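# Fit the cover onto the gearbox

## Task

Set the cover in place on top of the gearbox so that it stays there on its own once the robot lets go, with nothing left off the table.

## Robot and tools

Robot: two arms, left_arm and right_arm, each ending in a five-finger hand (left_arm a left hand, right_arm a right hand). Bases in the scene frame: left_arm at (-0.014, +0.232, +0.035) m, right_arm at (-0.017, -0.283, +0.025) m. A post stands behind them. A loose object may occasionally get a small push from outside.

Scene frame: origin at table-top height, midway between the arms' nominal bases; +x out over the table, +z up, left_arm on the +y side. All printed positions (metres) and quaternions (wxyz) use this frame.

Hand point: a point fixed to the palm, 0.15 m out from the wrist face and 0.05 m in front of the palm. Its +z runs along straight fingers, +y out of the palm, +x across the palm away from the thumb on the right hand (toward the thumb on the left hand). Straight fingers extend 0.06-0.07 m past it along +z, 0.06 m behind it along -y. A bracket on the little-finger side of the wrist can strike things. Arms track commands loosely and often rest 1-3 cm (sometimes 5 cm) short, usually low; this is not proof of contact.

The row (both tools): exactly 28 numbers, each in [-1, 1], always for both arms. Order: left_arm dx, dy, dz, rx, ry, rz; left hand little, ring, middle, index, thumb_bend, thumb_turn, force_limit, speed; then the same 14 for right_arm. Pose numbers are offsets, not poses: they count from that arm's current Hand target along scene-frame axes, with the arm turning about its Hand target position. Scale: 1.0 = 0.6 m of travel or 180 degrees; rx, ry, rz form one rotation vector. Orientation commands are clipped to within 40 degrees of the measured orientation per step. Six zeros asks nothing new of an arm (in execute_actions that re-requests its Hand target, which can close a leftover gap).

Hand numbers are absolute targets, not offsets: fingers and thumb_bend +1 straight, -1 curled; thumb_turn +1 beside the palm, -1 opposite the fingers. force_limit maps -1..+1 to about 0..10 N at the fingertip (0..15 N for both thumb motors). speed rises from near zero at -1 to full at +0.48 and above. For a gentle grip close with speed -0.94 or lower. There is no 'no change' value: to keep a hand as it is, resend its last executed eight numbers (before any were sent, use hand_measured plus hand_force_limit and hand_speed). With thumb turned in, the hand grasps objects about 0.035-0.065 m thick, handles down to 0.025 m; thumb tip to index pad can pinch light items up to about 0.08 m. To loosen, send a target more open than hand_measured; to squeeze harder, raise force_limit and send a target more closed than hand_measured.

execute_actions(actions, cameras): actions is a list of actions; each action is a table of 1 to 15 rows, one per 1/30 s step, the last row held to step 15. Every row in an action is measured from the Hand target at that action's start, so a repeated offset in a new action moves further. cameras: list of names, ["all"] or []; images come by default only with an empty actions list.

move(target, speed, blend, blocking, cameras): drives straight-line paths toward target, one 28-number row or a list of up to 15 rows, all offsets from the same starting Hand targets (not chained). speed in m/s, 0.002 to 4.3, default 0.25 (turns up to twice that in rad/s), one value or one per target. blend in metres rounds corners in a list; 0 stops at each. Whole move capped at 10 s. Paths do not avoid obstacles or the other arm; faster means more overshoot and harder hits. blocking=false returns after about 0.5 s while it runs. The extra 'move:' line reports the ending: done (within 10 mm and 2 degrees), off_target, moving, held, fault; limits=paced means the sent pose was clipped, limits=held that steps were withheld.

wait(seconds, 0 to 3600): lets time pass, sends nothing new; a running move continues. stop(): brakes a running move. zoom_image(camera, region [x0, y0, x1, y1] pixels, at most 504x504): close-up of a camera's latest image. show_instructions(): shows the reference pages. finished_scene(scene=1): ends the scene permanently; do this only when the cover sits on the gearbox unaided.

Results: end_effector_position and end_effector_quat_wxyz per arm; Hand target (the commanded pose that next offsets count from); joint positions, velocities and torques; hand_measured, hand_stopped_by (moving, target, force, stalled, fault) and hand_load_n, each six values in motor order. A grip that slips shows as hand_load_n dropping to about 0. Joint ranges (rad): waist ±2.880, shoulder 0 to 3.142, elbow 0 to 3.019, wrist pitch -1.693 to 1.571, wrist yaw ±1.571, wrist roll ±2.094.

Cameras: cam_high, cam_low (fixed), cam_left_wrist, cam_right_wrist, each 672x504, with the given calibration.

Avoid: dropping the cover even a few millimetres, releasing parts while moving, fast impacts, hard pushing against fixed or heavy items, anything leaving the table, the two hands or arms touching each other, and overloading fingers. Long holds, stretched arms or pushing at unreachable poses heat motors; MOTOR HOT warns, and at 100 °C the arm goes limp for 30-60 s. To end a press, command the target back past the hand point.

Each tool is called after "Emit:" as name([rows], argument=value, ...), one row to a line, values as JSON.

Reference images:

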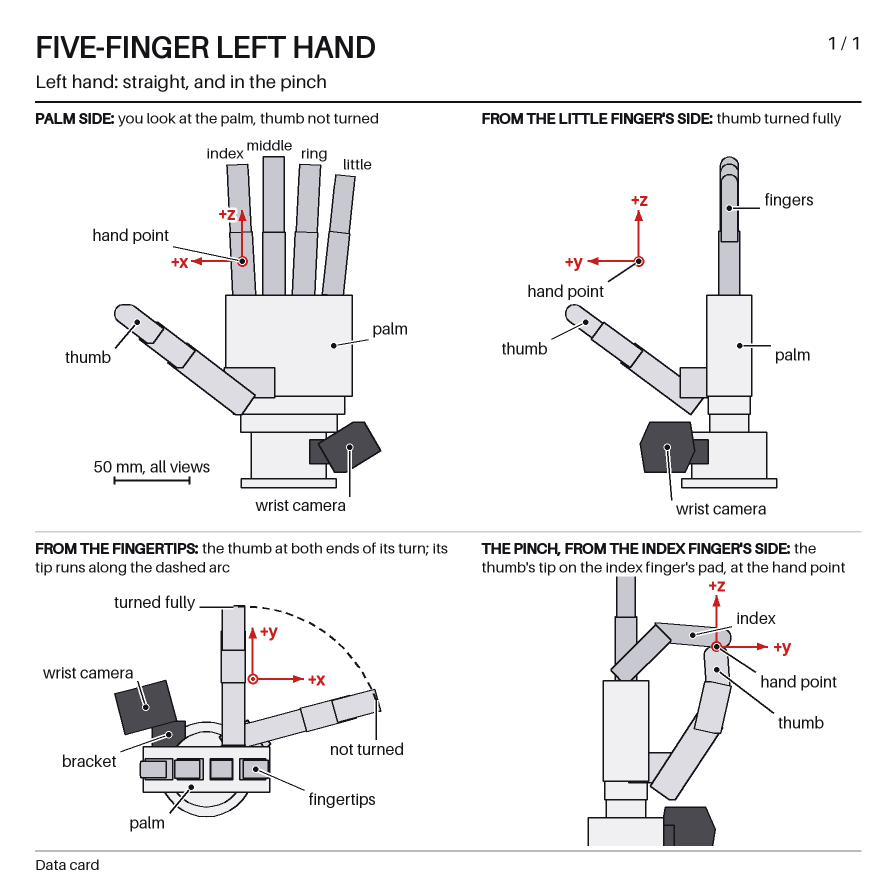

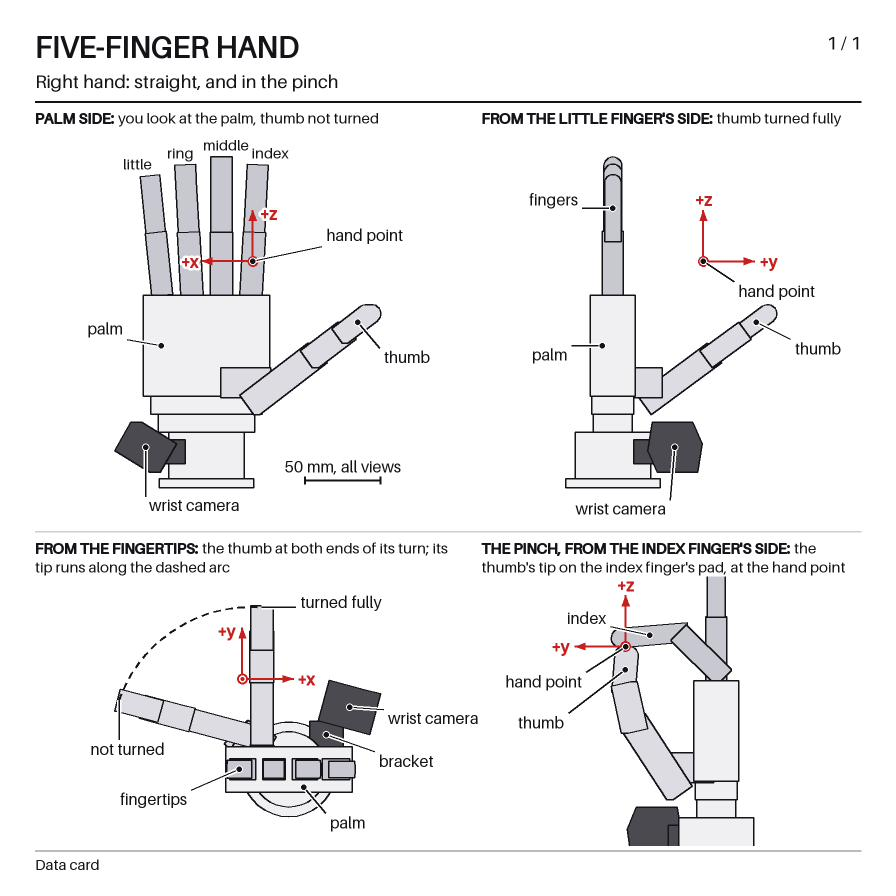

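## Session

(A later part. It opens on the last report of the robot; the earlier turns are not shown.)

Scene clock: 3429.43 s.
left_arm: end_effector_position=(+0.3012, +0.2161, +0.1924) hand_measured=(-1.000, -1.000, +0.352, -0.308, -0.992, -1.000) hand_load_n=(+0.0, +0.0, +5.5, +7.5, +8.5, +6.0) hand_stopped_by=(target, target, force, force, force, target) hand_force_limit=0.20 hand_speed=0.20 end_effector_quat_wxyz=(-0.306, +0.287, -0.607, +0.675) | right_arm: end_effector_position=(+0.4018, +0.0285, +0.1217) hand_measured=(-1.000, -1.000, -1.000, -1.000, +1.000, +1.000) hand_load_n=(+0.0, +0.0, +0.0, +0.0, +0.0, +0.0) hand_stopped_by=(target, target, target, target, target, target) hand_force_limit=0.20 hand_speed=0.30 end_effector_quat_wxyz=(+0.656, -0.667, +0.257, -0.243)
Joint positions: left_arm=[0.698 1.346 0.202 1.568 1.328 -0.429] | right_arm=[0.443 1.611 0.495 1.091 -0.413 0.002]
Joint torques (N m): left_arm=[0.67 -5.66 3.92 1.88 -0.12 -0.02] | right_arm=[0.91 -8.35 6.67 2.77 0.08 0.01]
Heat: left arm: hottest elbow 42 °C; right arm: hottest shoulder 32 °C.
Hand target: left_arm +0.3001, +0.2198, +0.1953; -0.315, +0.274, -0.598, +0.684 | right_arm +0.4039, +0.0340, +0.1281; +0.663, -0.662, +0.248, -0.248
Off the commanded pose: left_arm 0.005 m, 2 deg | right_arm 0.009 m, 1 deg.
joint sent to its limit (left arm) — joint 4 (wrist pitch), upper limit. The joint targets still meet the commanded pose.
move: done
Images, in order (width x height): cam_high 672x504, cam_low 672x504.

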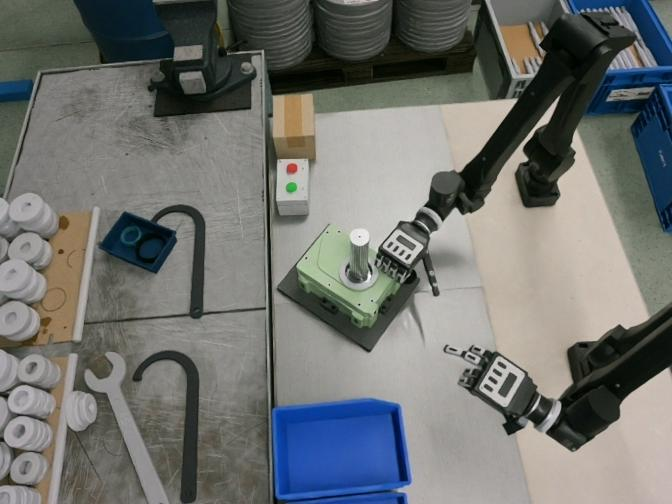

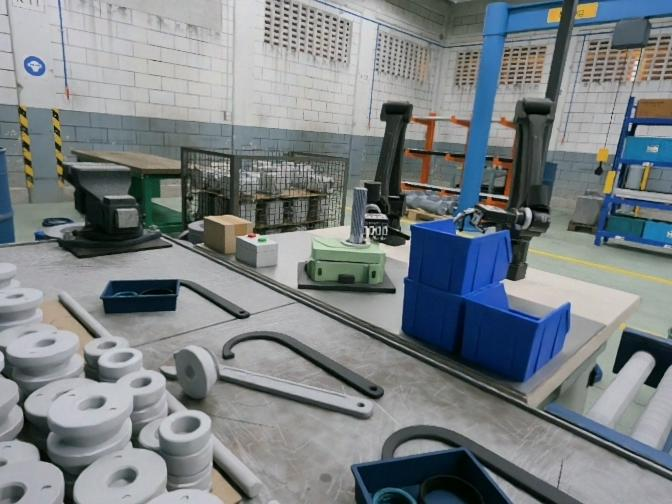

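Emit:
move(target=[0,0,0,0,0,0,-1,-1,-1,-1,-1,-1,0.2,0.2,0,0,-0.085,0,0,0,-1,-1,-1,-1,1,1,0.2,0.3], speed=0.06, cameras=["cam_low","cam_high"])

Emit:
zoom_image(camera="cam_high", region=[285, 205, 425, 345])

Emit:
zoom_image(camera="cam_low", region=[295, 195, 415, 300])

Scene clock: 3433.73 s.
left_arm: end_effector_position=(+0.3012, +0.2161, +0.1924) hand_measured=(-1.000, -1.000, +0.352, -0.308, -0.992, -1.000) hand_load_n=(+0.0, +0.0, +5.5, +7.5, +8.5, +6.0) hand_stopped_by=(target, target, force, force, force, target) hand_force_limit=0.20 hand_speed=0.20 end_effector_quat_wxyz=(-0.306, +0.287, -0.607, +0.675) | right_arm: end_effector_position=(+0.4091, +0.0322, +0.1182) hand_measured=(-1.000, -1.000, -1.000, -1.000, +1.000, +1.000) hand_load_n=(+0.0, +0.0, -11.5, +0.0, +0.0, -0.5) hand_stopped_by=(target, target, target, target, target, target) hand_force_limit=0.20 hand_speed=0.30 end_effector_quat_wxyz=(+0.686, -0.636, +0.227, -0.272)
Joint positions: left_arm=[0.698 1.346 0.202 1.568 1.328 -0.429] | right_arm=[0.443 1.741 0.495 1.343 -0.414 0.005]
Joint torques (N m): left_arm=[0.62 -5.66 3.9 1.91 -0.13 -0.01] | right_arm=[0.79 -4.07 4.53 0.53 0.11 -0.02]
Heat: left arm: hottest elbow 42 °C; right arm: hottest shoulder 32 °C.
Hand target: left_arm +0.3001, +0.2198, +0.1953; -0.315, +0.274, -0.598, +0.684 | right_arm +0.4039, +0.0340, +0.0770; +0.663, -0.662, +0.248, -0.248
Off the commanded pose: left_arm 0.005 m, 2 deg | right_arm 0.042 m, 5 deg.
joint sent to its limit (left arm) — joint 4 (wrist pitch), upper limit. The joint targets still meet the commanded pose.
move: off_target (right_arm)
Images, in order (width x height): cam_high 672x504, cam_low 672x504.

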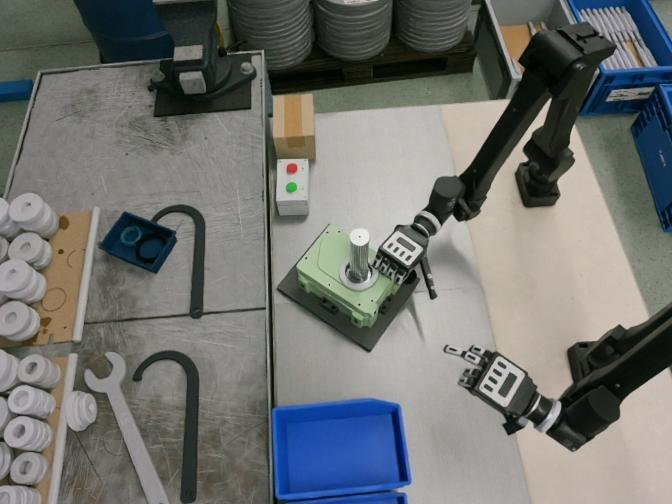

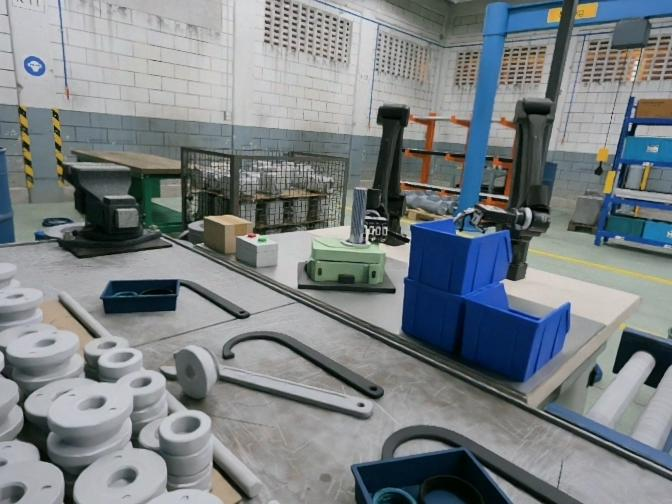

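Scaled by 3.600 from the camera's image (finer frame: 960x720).

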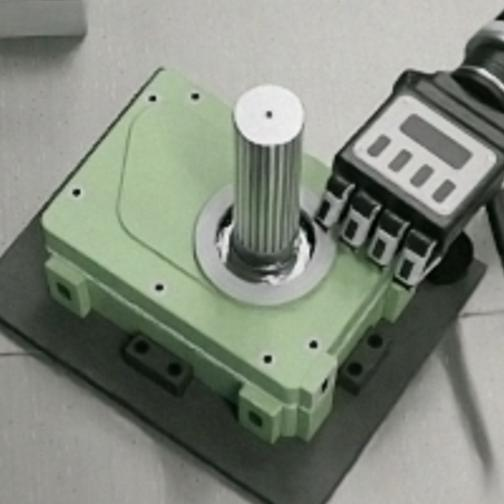

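Scaled by 4.200 from the camera's image (finer frame: 960x720).

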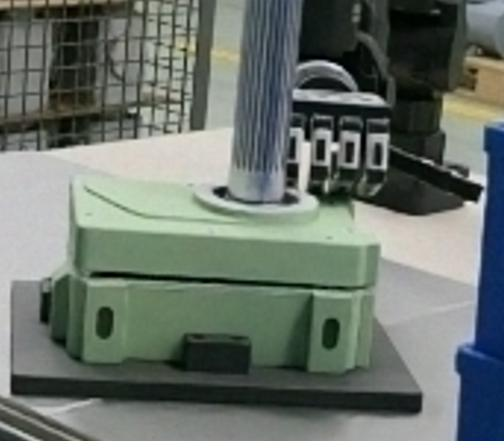

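Emit:
move(target=[0,0,0,0,0,0,-1,-1,-1,-1,-1,-1,0.2,0.2,0,0,-0.035,0,0,0,-1,-1,-1,-1,1,1,0.2,0.3], speed=0.06, cameras=["cam_low","cam_high","cam_left_wrist"])

Emit:
zoom_image(camera="cam_high", region=[285, 205, 425, 345])

Emit:
zoom_image(camera="cam_left_wrist", region=[50, 50, 350, 350])

Scene clock: 3437.43 s.
left_arm: end_effector_position=(+0.3012, +0.2161, +0.1924) hand_measured=(-1.000, -1.000, +0.352, -0.308, -0.992, -1.000) hand_load_n=(+0.0, +0.0, +5.5, +7.5, +8.5, +6.5) hand_stopped_by=(target, target, force, force, force, target) hand_force_limit=0.20 hand_speed=0.20 end_effector_quat_wxyz=(-0.306, +0.287, -0.607, +0.675) | right_arm: end_effector_position=(+0.4097, +0.0332, +0.1189) hand_measured=(-1.000, -1.000, -1.000, -1.000, +1.000, +1.000) hand_load_n=(+0.0, +0.0, -13.0, +0.0, +0.0, -0.5) hand_stopped_by=(target, target, target, target, target, target) hand_force_limit=0.20 hand_speed=0.30 end_effector_quat_wxyz=(+0.700, -0.621, +0.215, -0.281)
Joint positions: left_arm=[0.698 1.346 0.202 1.568 1.328 -0.429] | right_arm=[0.443 1.791 0.495 1.446 -0.416 0.012]
Joint torques (N m): left_arm=[0.56 -5.6 3.9 1.88 -0.13 -0.01] | right_arm=[0.67 -2.49 3.84 -0.57 0.12 -0.14]
Heat: left arm: hottest elbow 42 °C; right arm: hottest shoulder 32 °C.
Hand target: left_arm +0.3001, +0.2198, +0.1953; -0.315, +0.274, -0.598, +0.684 | right_arm +0.4039, +0.0340, +0.0561; +0.663, -0.662, +0.248, -0.248
Off the commanded pose: left_arm 0.005 m, 2 deg | right_arm 0.063 m, 8 deg.
joint sent to its limit (left arm) — joint 4 (wrist pitch), upper limit. The joint targets still meet the commanded pose.
move: off_target (right_arm)
cam_left_wrist: T_world_to_cam=[[-0.28031, -0.09843, 0.95485, -0.08756], [-0.89293, -0.33832, -0.29701, 0.4024], [0.35228, -0.93587, 0.00695, 0.20709]] pos_world=[0.26182, 0.32133, 0.20168]
Images, in order (width x height): cam_high 672x504, cam_low 672x504, cam_left_wrist 672x504.

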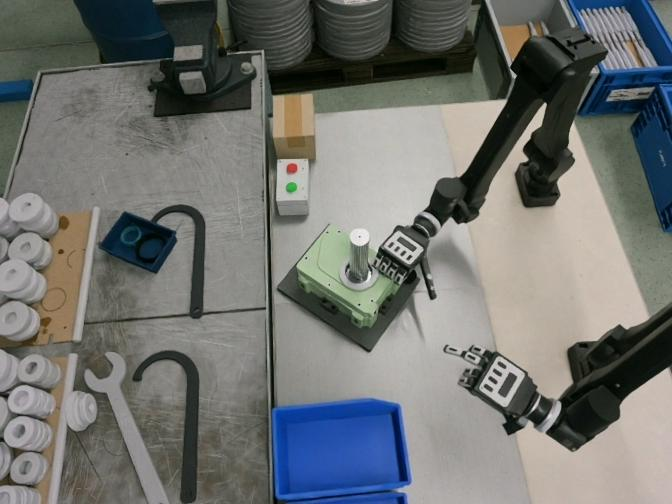

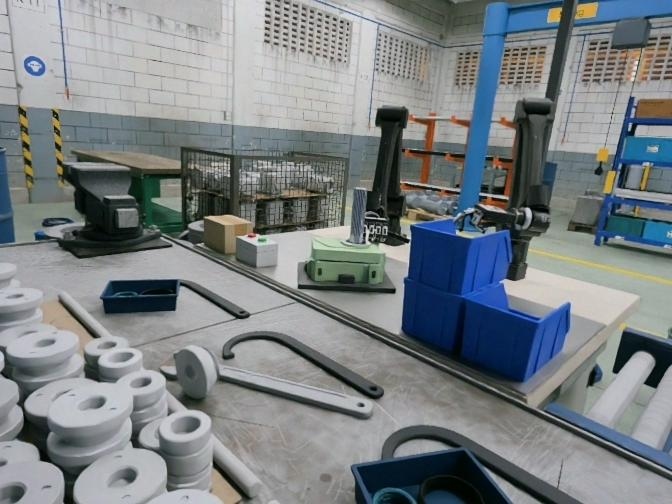

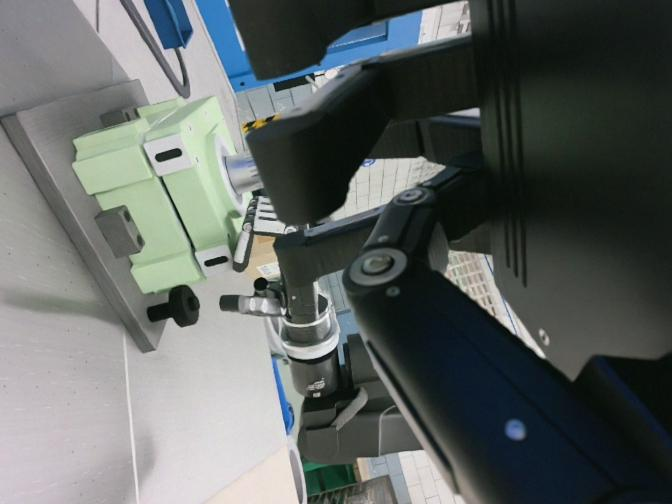

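Scaled by 3.600 from the camera's image (finer frame: 960x720).

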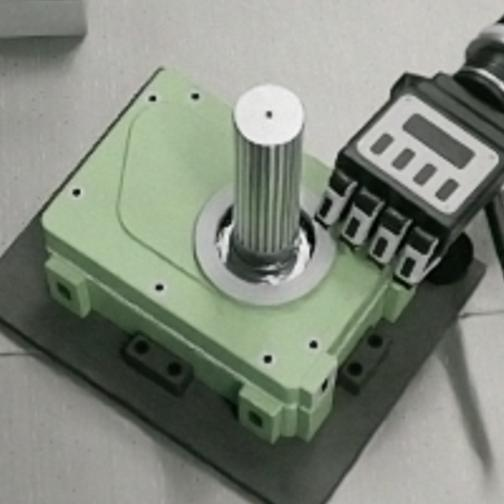

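Scaled by 1.680 from the camera's image (finer frame: 960x720).

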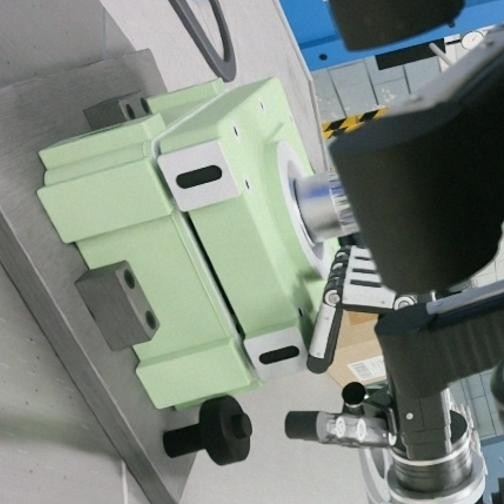

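Emit:
move([
  [0,0,0,0,0,0,-1,-1,-1,-1,-1,-1,0.2,0.2,0.02,0,0,0,0,0,-1,-1,-1,-1,1,1,0.2,0.3],
  [0,0,0,0,0,0,-1,-1,-1,-1,-1,-1,0.2,0.2,-0.02,0,0,0,0,0,-1,-1,-1,-1,1,1,0.2,0.3],
  [0,0,0,0,0,0,-1,-1,-1,-1,-1,-1,0.2,0.2,0,0.02,0,0,0,0,-1,-1,-1,-1,1,1,0.2,0.3],
  [0,0,0,0,0,0,-1,-1,-1,-1,-1,-1,0.2,0.2,0,-0.02,0,0,0,0,-1,-1,-1,-1,1,1,0.2,0.3],
], speed=0.05, cameras=["cam_low","cam_high","cam_left_wrist"])

Emit:
zoom_image(camera="cam_high", region=[285, 205, 425, 345])

Emit:
zoom_image(camera="cam_left_wrist", region=[50, 50, 350, 350])

Scene clock: 3445.30 s.
left_arm: end_effector_position=(+0.3012, +0.2161, +0.1924) hand_measured=(-1.000, -1.000, +0.352, -0.308, -0.992, -1.000) hand_load_n=(+0.0, +0.0, +5.5, +7.5, +8.5, +6.5) hand_stopped_by=(target, target, force, force, force, target) hand_force_limit=0.20 hand_speed=0.20 end_effector_quat_wxyz=(-0.306, +0.287, -0.607, +0.675) | right_arm: end_effector_position=(+0.4137, +0.0364, +0.1198) hand_measured=(-1.000, -1.000, -1.000, -1.000, +1.000, +1.000) hand_load_n=(+0.0, +0.0, -5.5, +0.0, +0.0, +0.0) hand_stopped_by=(target, target, target, target, target, target) hand_force_limit=0.20 hand_speed=0.30 end_effector_quat_wxyz=(+0.704, -0.620, +0.205, -0.279)
Joint positions: left_arm=[0.698 1.346 0.202 1.568 1.328 -0.429] | right_arm=[0.438 1.805 0.514 1.454 -0.437 0.011]
Joint torques (N m): left_arm=[0.67 -5.6 3.88 1.91 -0.13 -0.01] | right_arm=[-1.38 -3.9 1.61 -0.62 -0.09 -0.05]
Heat: left arm: hottest elbow 42 °C; right arm: hottest shoulder 32 °C.
Hand target: left_arm +0.3001, +0.2198, +0.1953; -0.315, +0.274, -0.598, +0.684 | right_arm +0.4038, +0.0220, +0.0560; +0.663, -0.662, +0.248, -0.248
Off the commanded pose: left_arm 0.005 m, 2 deg | right_arm 0.066 m, 9 deg.
joint sent to its limit (left arm) — joint 4 (wrist pitch), upper limit. The joint targets still meet the commanded pose.
move: off_target (right_arm)
cam_left_wrist: T_world_to_cam=[[-0.28031, -0.09843, 0.95485, -0.08756], [-0.89293, -0.33832, -0.29701, 0.4024], [0.35228, -0.93587, 0.00695, 0.20709]] pos_world=[0.26182, 0.32133, 0.20168]
Images, in order (width x height): cam_high 672x504, cam_low 672x504, cam_left_wrist 672x504.

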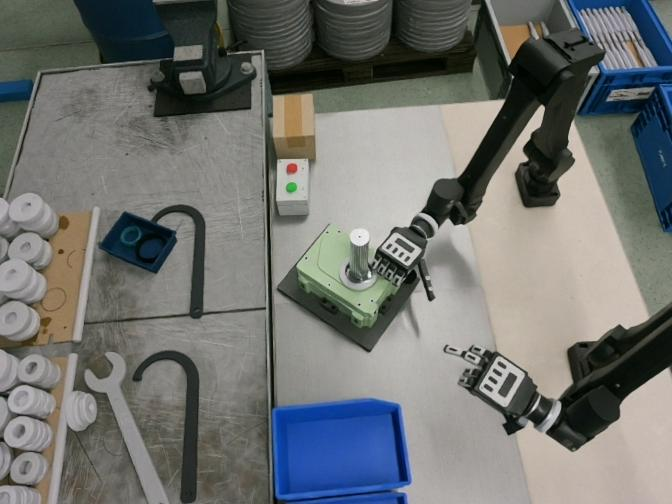

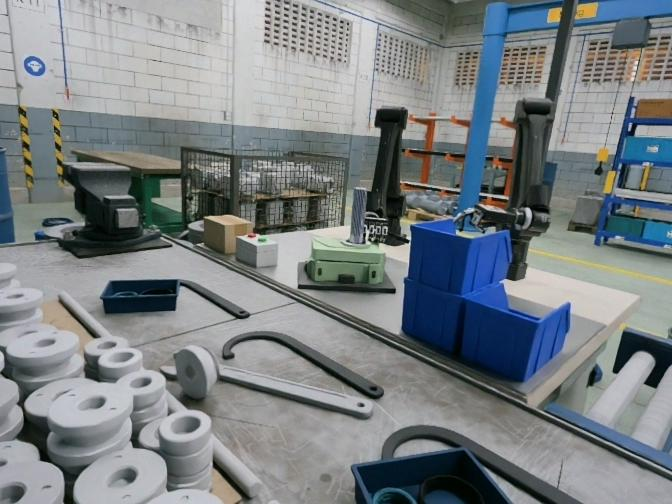

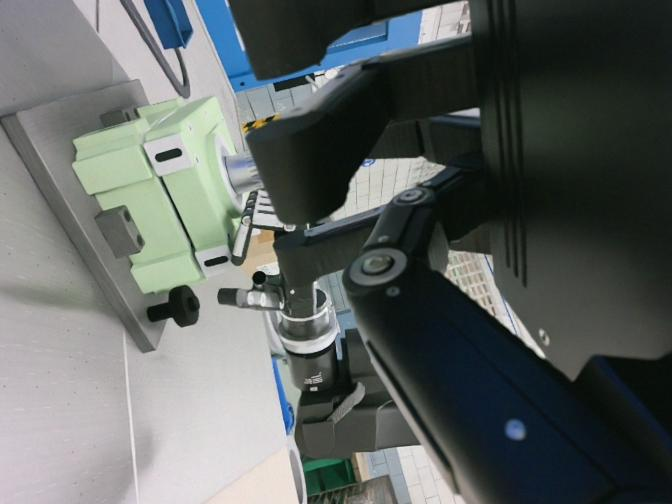

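Scaled by 3.600 from the camera's image (finer frame: 960x720).

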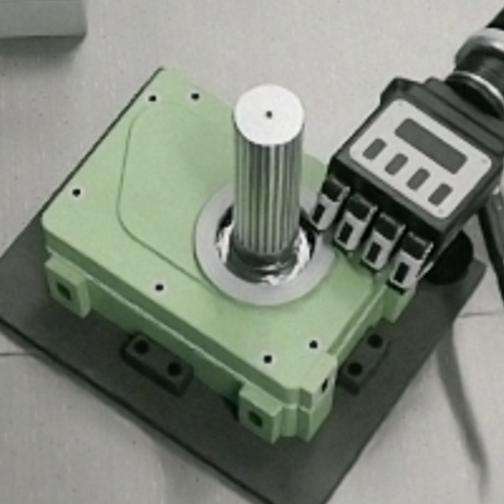

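Scaled by 1.680 from the camera's image (finer frame: 960x720).

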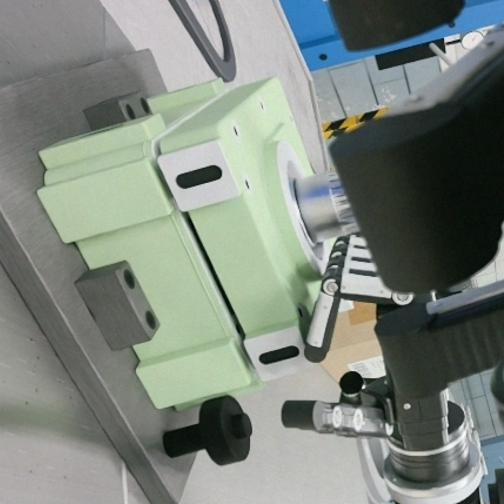

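Emit:
move([
  [0,0,0,0,0,0,-1,-1,-1,-1,-1,-1,0.2,0.2,0,0,0.19,0,0,0,-1,-1,-1,-1,1,1,0.2,0.3],
  [0,0,0,0,0,0,-1,-1,-1,-1,-1,-1,0.2,0.2,-0.0825,-0.0852,0.19,0,0,0,-1,-1,-1,-1,1,1,0.2,0.3],
  [0,0,0,0,0,0,-1,-1,-1,-1,-1,-1,0.2,0.2,0.105,-0.251,0.19,0,0,0,-1,-1,-1,-1,1,1,0.2,0.3],
  [0,0,0,0,0,0,-1,-1,-1,-1,-1,-1,0.2,0.2,0.1935,-0.1512,0.19,0,0,0,-1,-1,-1,-1,1,1,0.2,0.3],
  [0,0,0,0,0,0,-1,-1,-1,-1,-1,-1,0.2,0.2,0.1935,-0.1512,0.12,0,0,0,-1,-1,-1,-1,1,1,0.2,0.3],
], speed=0.18, blend=[0.02, 0.02, 0.02, 0, 0], cameras=["cam_low","cam_high","cam_left_wrist"])

Emit:
zoom_image(camera="cam_high", region=[285, 205, 425, 345])

Emit:
zoom_image(camera="cam_left_wrist", region=[50, 50, 350, 350])

Scene clock: 3456.63 s.
left_arm: end_effector_position=(+0.3012, +0.2161, +0.1924) hand_measured=(-1.000, -1.000, +0.352, -0.308, -0.992, -1.000) hand_load_n=(+0.0, +0.0, +5.5, +7.5, +8.5, +6.5) hand_stopped_by=(target, target, force, force, force, target) hand_force_limit=0.20 hand_speed=0.20 end_effector_quat_wxyz=(-0.306, +0.287, -0.607, +0.675) | right_arm: end_effector_position=(+0.5134, -0.0704, +0.1224) hand_measured=(-1.000, -1.000, -1.000, -1.000, +1.000, +1.000) hand_load_n=(+0.0, +0.0, +0.0, +0.0, +0.0, -0.5) hand_stopped_by=(target, target, target, target, target, target) hand_force_limit=0.20 hand_speed=0.30 end_effector_quat_wxyz=(+0.659, -0.665, +0.258, -0.237)
Joint positions: left_arm=[0.698 1.346 0.202 1.568 1.328 -0.429] | right_arm=[0.115 1.757 0.73 1.002 -0.747 0.007]
Joint torques (N m): left_arm=[0.56 -5.71 3.9 1.88 -0.12 -0.01] | right_arm=[0.56 -10.87 7.62 2.54 0.06 -0.05]
Heat: left arm: hottest elbow 41 °C; right arm: hottest elbow 32 °C.
Hand target: left_arm +0.3001, +0.2198, +0.1953; -0.315, +0.274, -0.598, +0.684 | right_arm +0.5199, -0.0686, +0.1279; +0.663, -0.662, +0.248, -0.247
Off the commanded pose: left_arm 0.005 m, 2 deg | right_arm 0.009 m, 2 deg.
joint sent to its limit (left arm) — joint 4 (wrist pitch), upper limit. The joint targets still meet the commanded pose.
move: done
cam_left_wrist: T_world_to_cam=[[-0.28031, -0.09843, 0.95485, -0.08756], [-0.89293, -0.33832, -0.29701, 0.4024], [0.35228, -0.93587, 0.00695, 0.20709]] pos_world=[0.26182, 0.32133, 0.20168]
Images, in order (width x height): cam_high 672x504, cam_low 672x504, cam_left_wrist 672x504.

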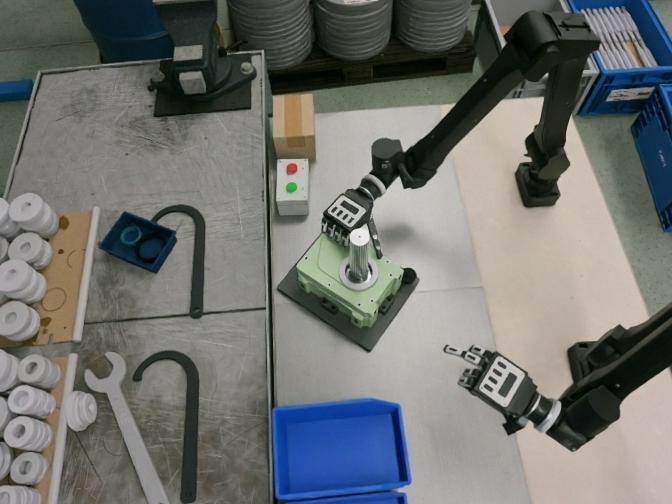

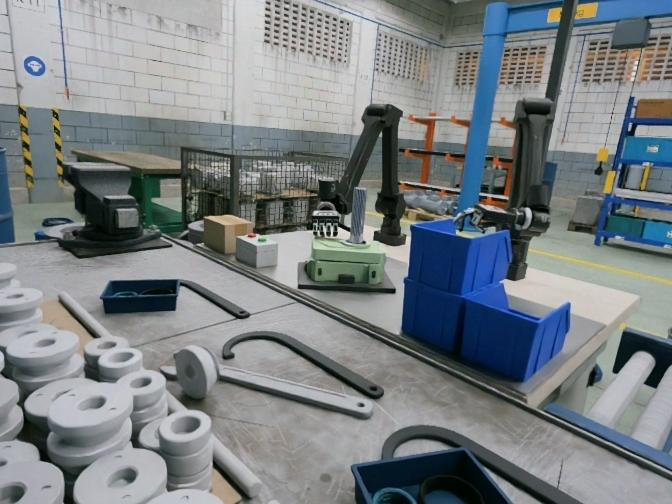

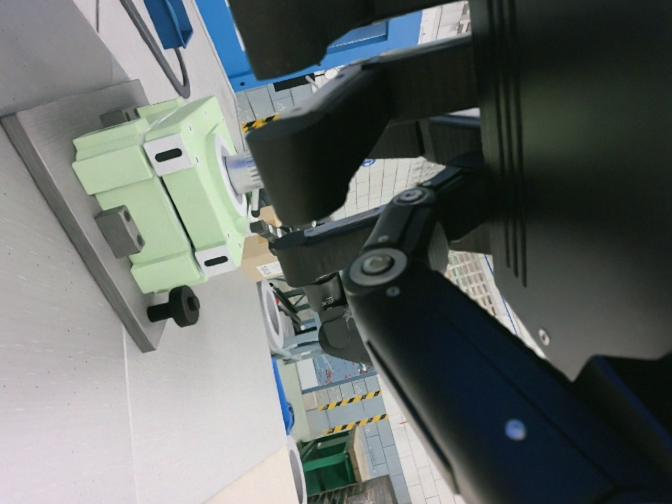

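Scaled by 3.600 from the camera's image (finer frame: 960x720).

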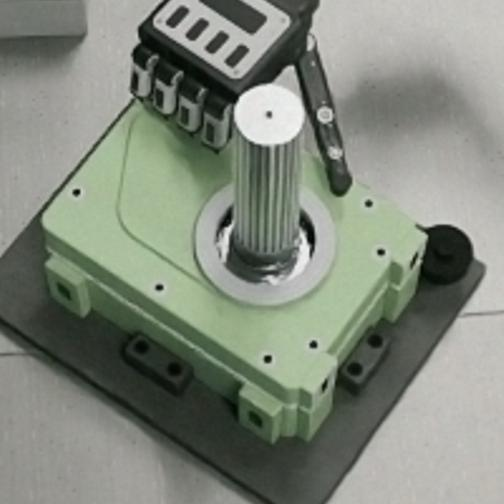

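Scaled by 1.680 from the camera's image (finer frame: 960x720).

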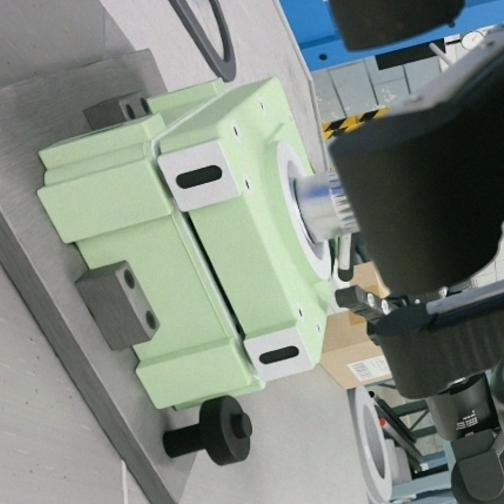

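Emit:
move(target=[0,0,0,0,0,0,-1,-1,-1,-1,-1,-1,0.2,0.2,0,0,-0.09,0,0,0,-1,-1,-1,-1,1,1,0.2,0.3], speed=0.06, cameras=["cam_low","cam_high","cam_left_wrist"])

Emit:
zoom_image(camera="cam_high", region=[285, 205, 425, 345])

Emit:
zoom_image(camera="cam_left_wrist", region=[50, 50, 350, 350])

Emit:
zoom_image(camera="cam_low", region=[300, 225, 400, 295])

Scene clock: 3460.33 s.
left_arm: end_effector_position=(+0.3012, +0.2161, +0.1924) hand_measured=(-1.000, -1.000, +0.352, -0.308, -0.992, -1.000) hand_load_n=(+0.0, +0.0, +5.5, +7.5, +8.5, +6.5) hand_stopped_by=(target, target, force, force, force, target) hand_force_limit=0.20 hand_speed=0.20 end_effector_quat_wxyz=(-0.306, +0.287, -0.607, +0.675) | right_arm: end_effector_position=(+0.5208, -0.0689, +0.1207) hand_measured=(-1.000, -1.000, -1.000, -1.000, +1.000, +1.000) hand_load_n=(+0.0, +0.0, -11.5, +0.0, +0.0, +0.0) hand_stopped_by=(target, target, target, target, target, target) hand_force_limit=0.20 hand_speed=0.30 end_effector_quat_wxyz=(+0.679, -0.645, +0.217, -0.275)
Joint positions: left_arm=[0.698 1.346 0.202 1.568 1.328 -0.429] | right_arm=[0.115 1.838 0.73 1.21 -0.751 0.011]
Joint torques (N m): left_arm=[0.56 -5.66 3.9 1.88 -0.13 -0.02] | right_arm=[0.15 -5.66 5.82 0.46 0.24 -0.12]
Heat: left arm: hottest elbow 41 °C; right arm: hottest elbow 32 °C.
Hand target: left_arm +0.3001, +0.2198, +0.1953; -0.315, +0.274, -0.598, +0.684 | right_arm +0.5199, -0.0686, +0.0739; +0.663, -0.662, +0.248, -0.247
Off the commanded pose: left_arm 0.005 m, 2 deg | right_arm 0.047 m, 5 deg.
joint sent to its limit (left arm) — joint 4 (wrist pitch), upper limit. The joint targets still meet the commanded pose.
move: off_target (right_arm)
cam_left_wrist: T_world_to_cam=[[-0.28031, -0.09843, 0.95485, -0.08756], [-0.89293, -0.33832, -0.29701, 0.4024], [0.35228, -0.93587, 0.00695, 0.20709]] pos_world=[0.26182, 0.32133, 0.20168]
Images, in order (width x height): cam_high 672x504, cam_low 672x504, cam_left_wrist 672x504.

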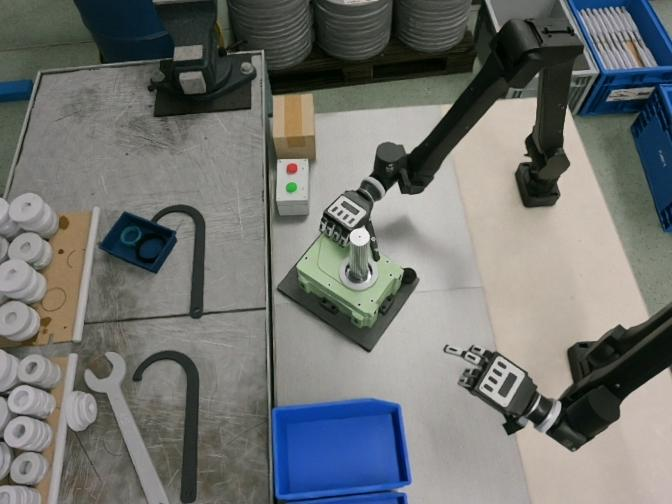

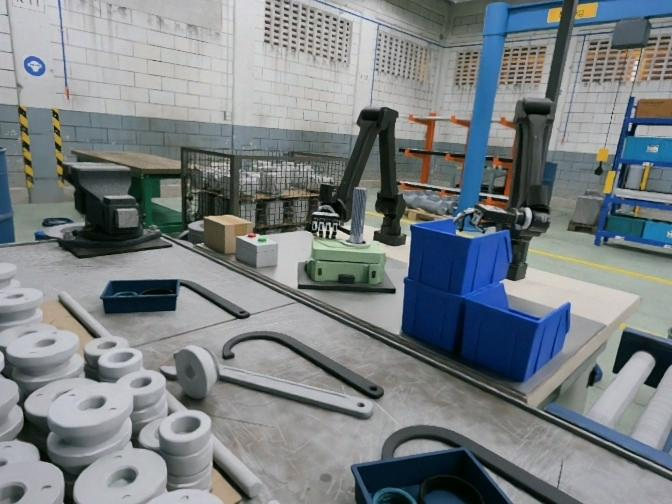

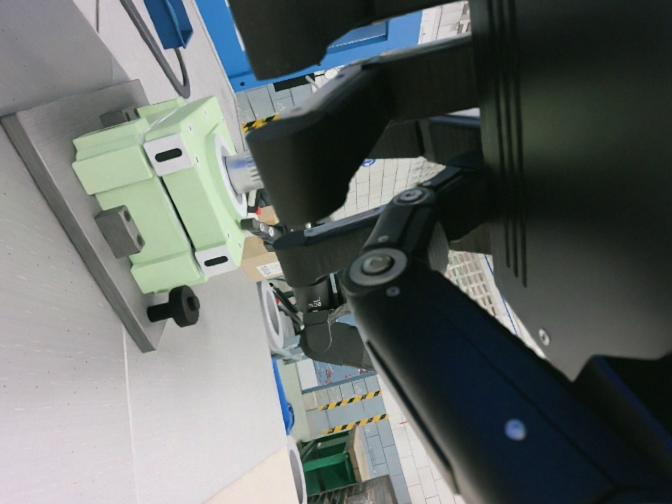

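Scaled by 3.600 from the camera's image (finer frame: 960x720).

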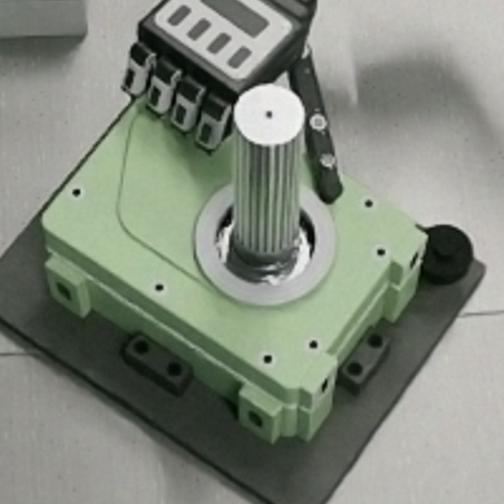

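Scaled by 1.680 from the camera's image (finer frame: 960x720).

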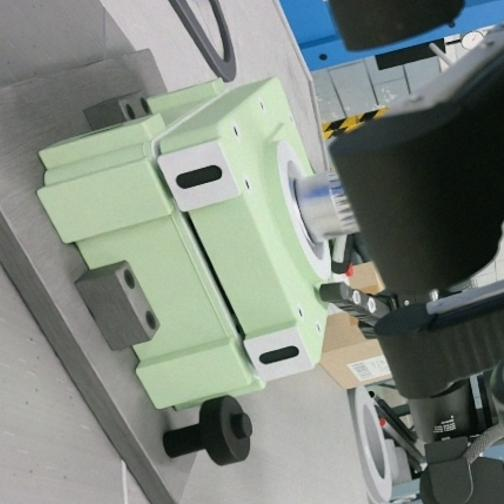

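Scaled by 5.040 from the camera's image (finer frame: 960x720).

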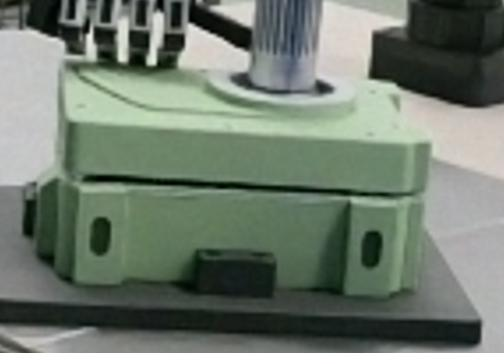

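Emit:
wait(seconds=0.1, cameras=["cam_high", "cam_low", "cam_left_wrist"])

Scene clock: 3472.47 s.
left_arm: end_effector_position=(+0.3012, +0.2161, +0.1924) hand_measured=(-1.000, -1.000, +0.352, -0.308, -0.992, -1.000) hand_load_n=(+0.0, +0.0, +5.5, +7.5, +8.5, +6.5) hand_stopped_by=(target, target, force, force, force, target) hand_force_limit=0.20 hand_speed=0.20 end_effector_quat_wxyz=(-0.306, +0.287, -0.607, +0.675) | right_arm: end_effector_position=(+0.5208, -0.0689, +0.1207) hand_measured=(-1.000, -1.000, -1.000, -1.000, +1.000, +1.000) hand_load_n=(+0.0, +0.0, -11.5, +0.0, +0.0, -0.5) hand_stopped_by=(target, target, target, target, target, target) hand_force_limit=0.20 hand_speed=0.30 end_effector_quat_wxyz=(+0.680, -0.645, +0.217, -0.274)
Joint positions: left_arm=[0.698 1.346 0.202 1.568 1.328 -0.429] | right_arm=[0.115 1.838 0.73 1.21 -0.751 0.011]
Joint torques (N m): left_arm=[0.73 -5.54 3.9 1.88 -0.12 -0.01] | right_arm=[-0.03 -5.54 5.93 0.54 0.26 -0.09]
Heat: left arm: hottest elbow 41 °C; right arm: hottest elbow 32 °C.
Hand target: left_arm +0.3001, +0.2198, +0.1953; -0.315, +0.274, -0.598, +0.684 | right_arm +0.5199, -0.0686, +0.0739; +0.663, -0.662, +0.248, -0.247
Off the commanded pose: left_arm 0.005 m, 2 deg | right_arm 0.047 m, 5 deg.
wait: 0.10 s; at rest from the start
cam_left_wrist: T_world_to_cam=[[-0.28031, -0.09843, 0.95485, -0.08756], [-0.89293, -0.33832, -0.29701, 0.4024], [0.35228, -0.93587, 0.00695, 0.20709]] pos_world=[0.26182, 0.32133, 0.20168]

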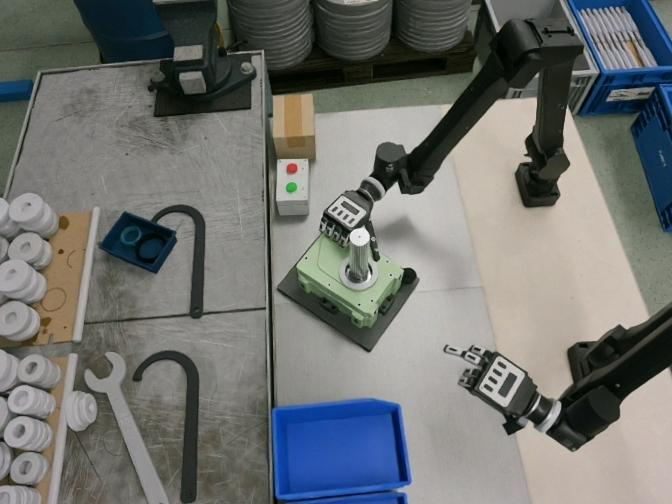

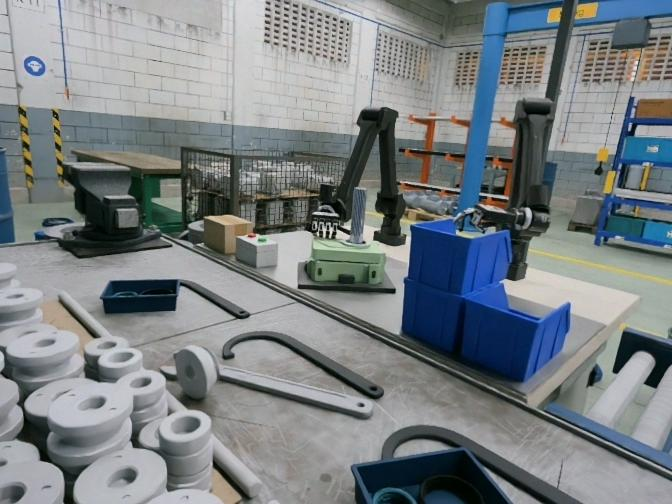

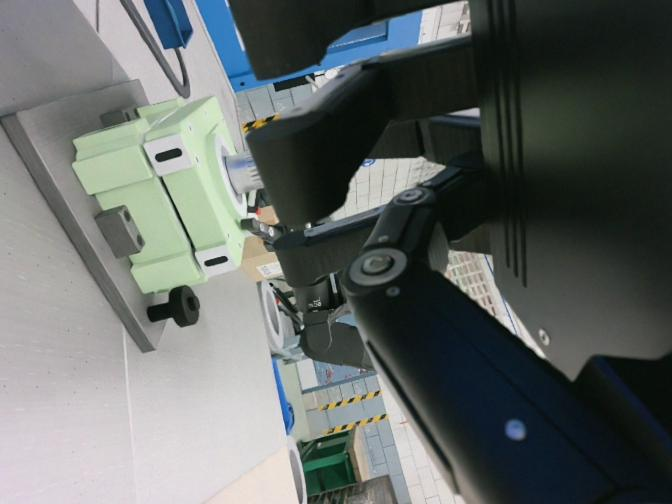

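Emit:
zoom_image(camera="cam_left_wrist", region=[60, 80, 280, 340])

Emit:
zoom_image(camera="cam_low", region=[300, 230, 400, 300])

Emit:
zoom_image(camera="cam_high", region=[280, 230, 430, 350])

Scaled by 1.938 from the camera's image (finer frame: 960x720).

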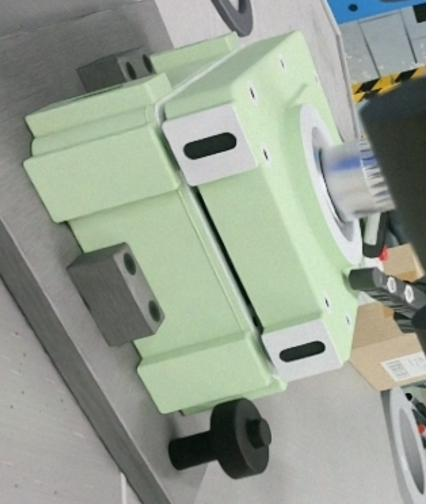

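Scaled by 5.040 from the camera's image (finer frame: 960x720).

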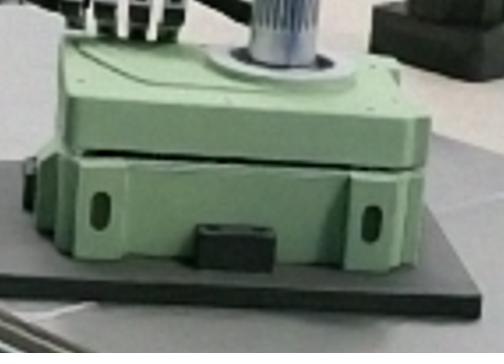

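Scaled by 3.360 from the camera's image (finer frame: 960x720).

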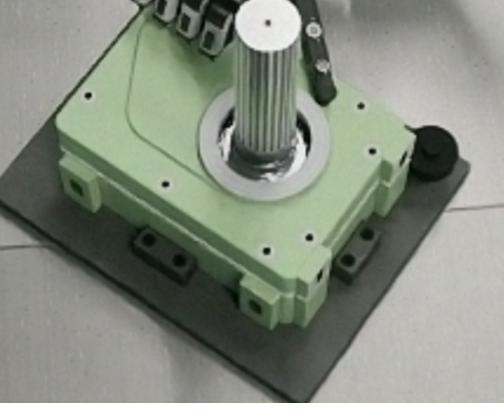

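Emit:
zoom_image(camera="cam_left_wrist", region=[130, 100, 230, 200])

Emit:
zoom_image(camera="cam_left_wrist", region=[150, 170, 250, 300])

Emit:
zoom_image(camera="cam_low", region=[305, 245, 355, 285])

Emit:
zoom_image(camera="cam_low", region=[345, 245, 395, 285])

Scaled by 5.040 from the camera's image (finer frame: 960x720).

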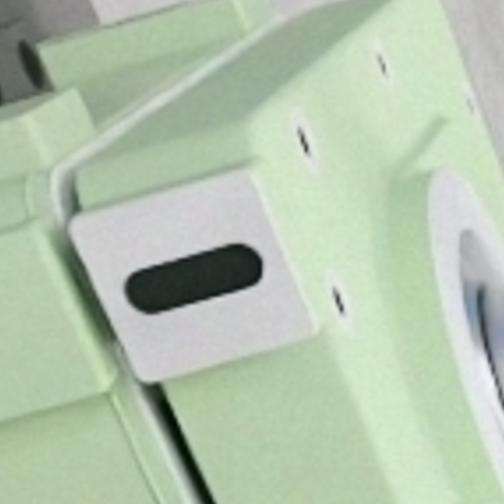

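Scaled by 3.877 from the camera's image (finer frame: 960x720).

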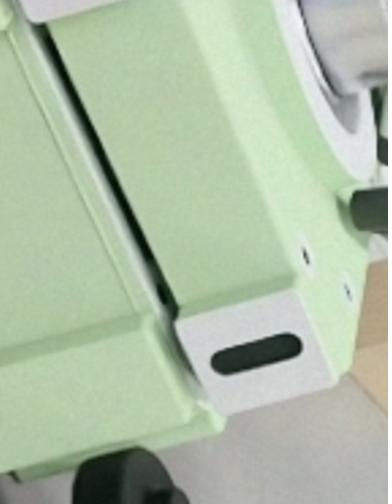

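Scaled by 10.080 from the camera's image (finer frame: 960x720).

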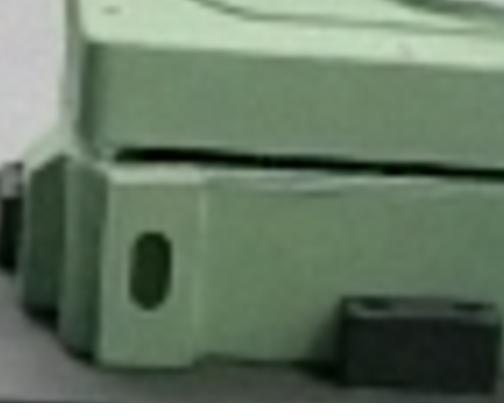

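Scaled by 10.080 from the camera's image (finer frame: 960x720).

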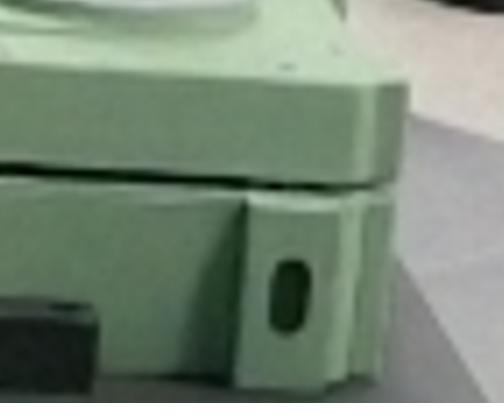

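Emit:
zoom_image(camera="cam_high", region=[292, 255, 342, 305])

Emit:
zoom_image(camera="cam_high", region=[345, 285, 395, 335])

Emit:
zoom_image(camera="cam_high", region=[375, 250, 425, 300])

Emit:
zoom_image(camera="cam_high", region=[290, 235, 340, 285])

Scaled by 10.080 from the camera's image (finer frame: 960x720).

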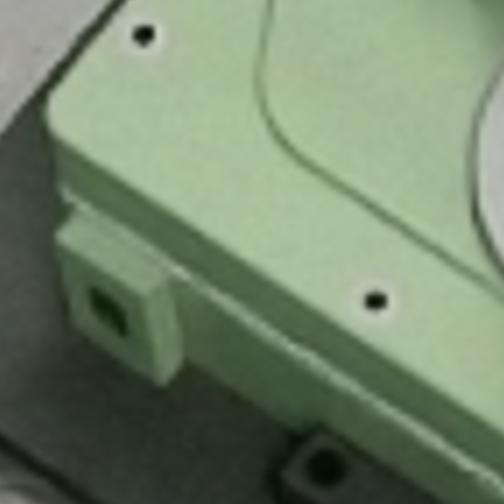

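Scaled by 10.080 from the camera's image (finer frame: 960x720).

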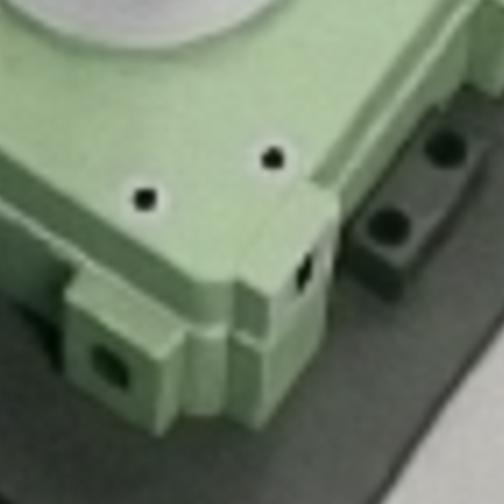

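Scaled by 10.080 from the camera's image (finer frame: 960x720).

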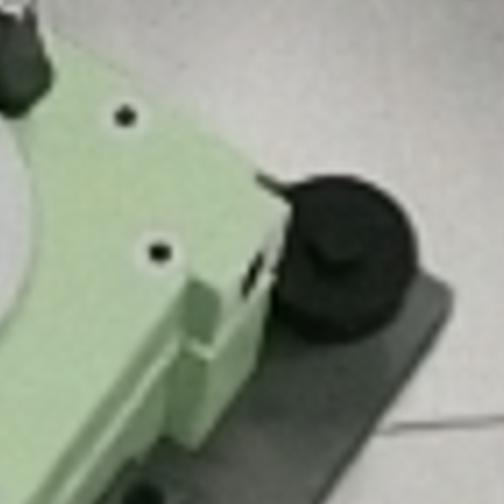

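Scaled by 10.080 from the camera's image (finer frame: 960x720).

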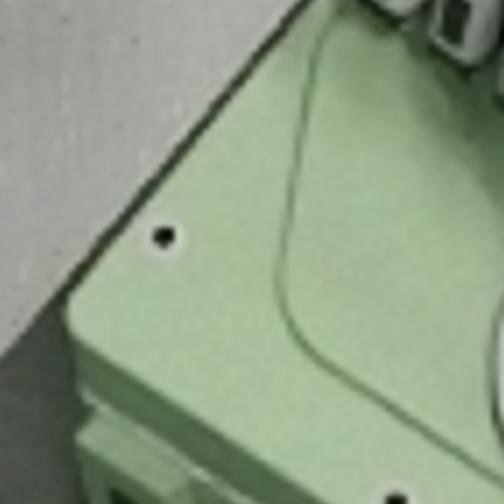

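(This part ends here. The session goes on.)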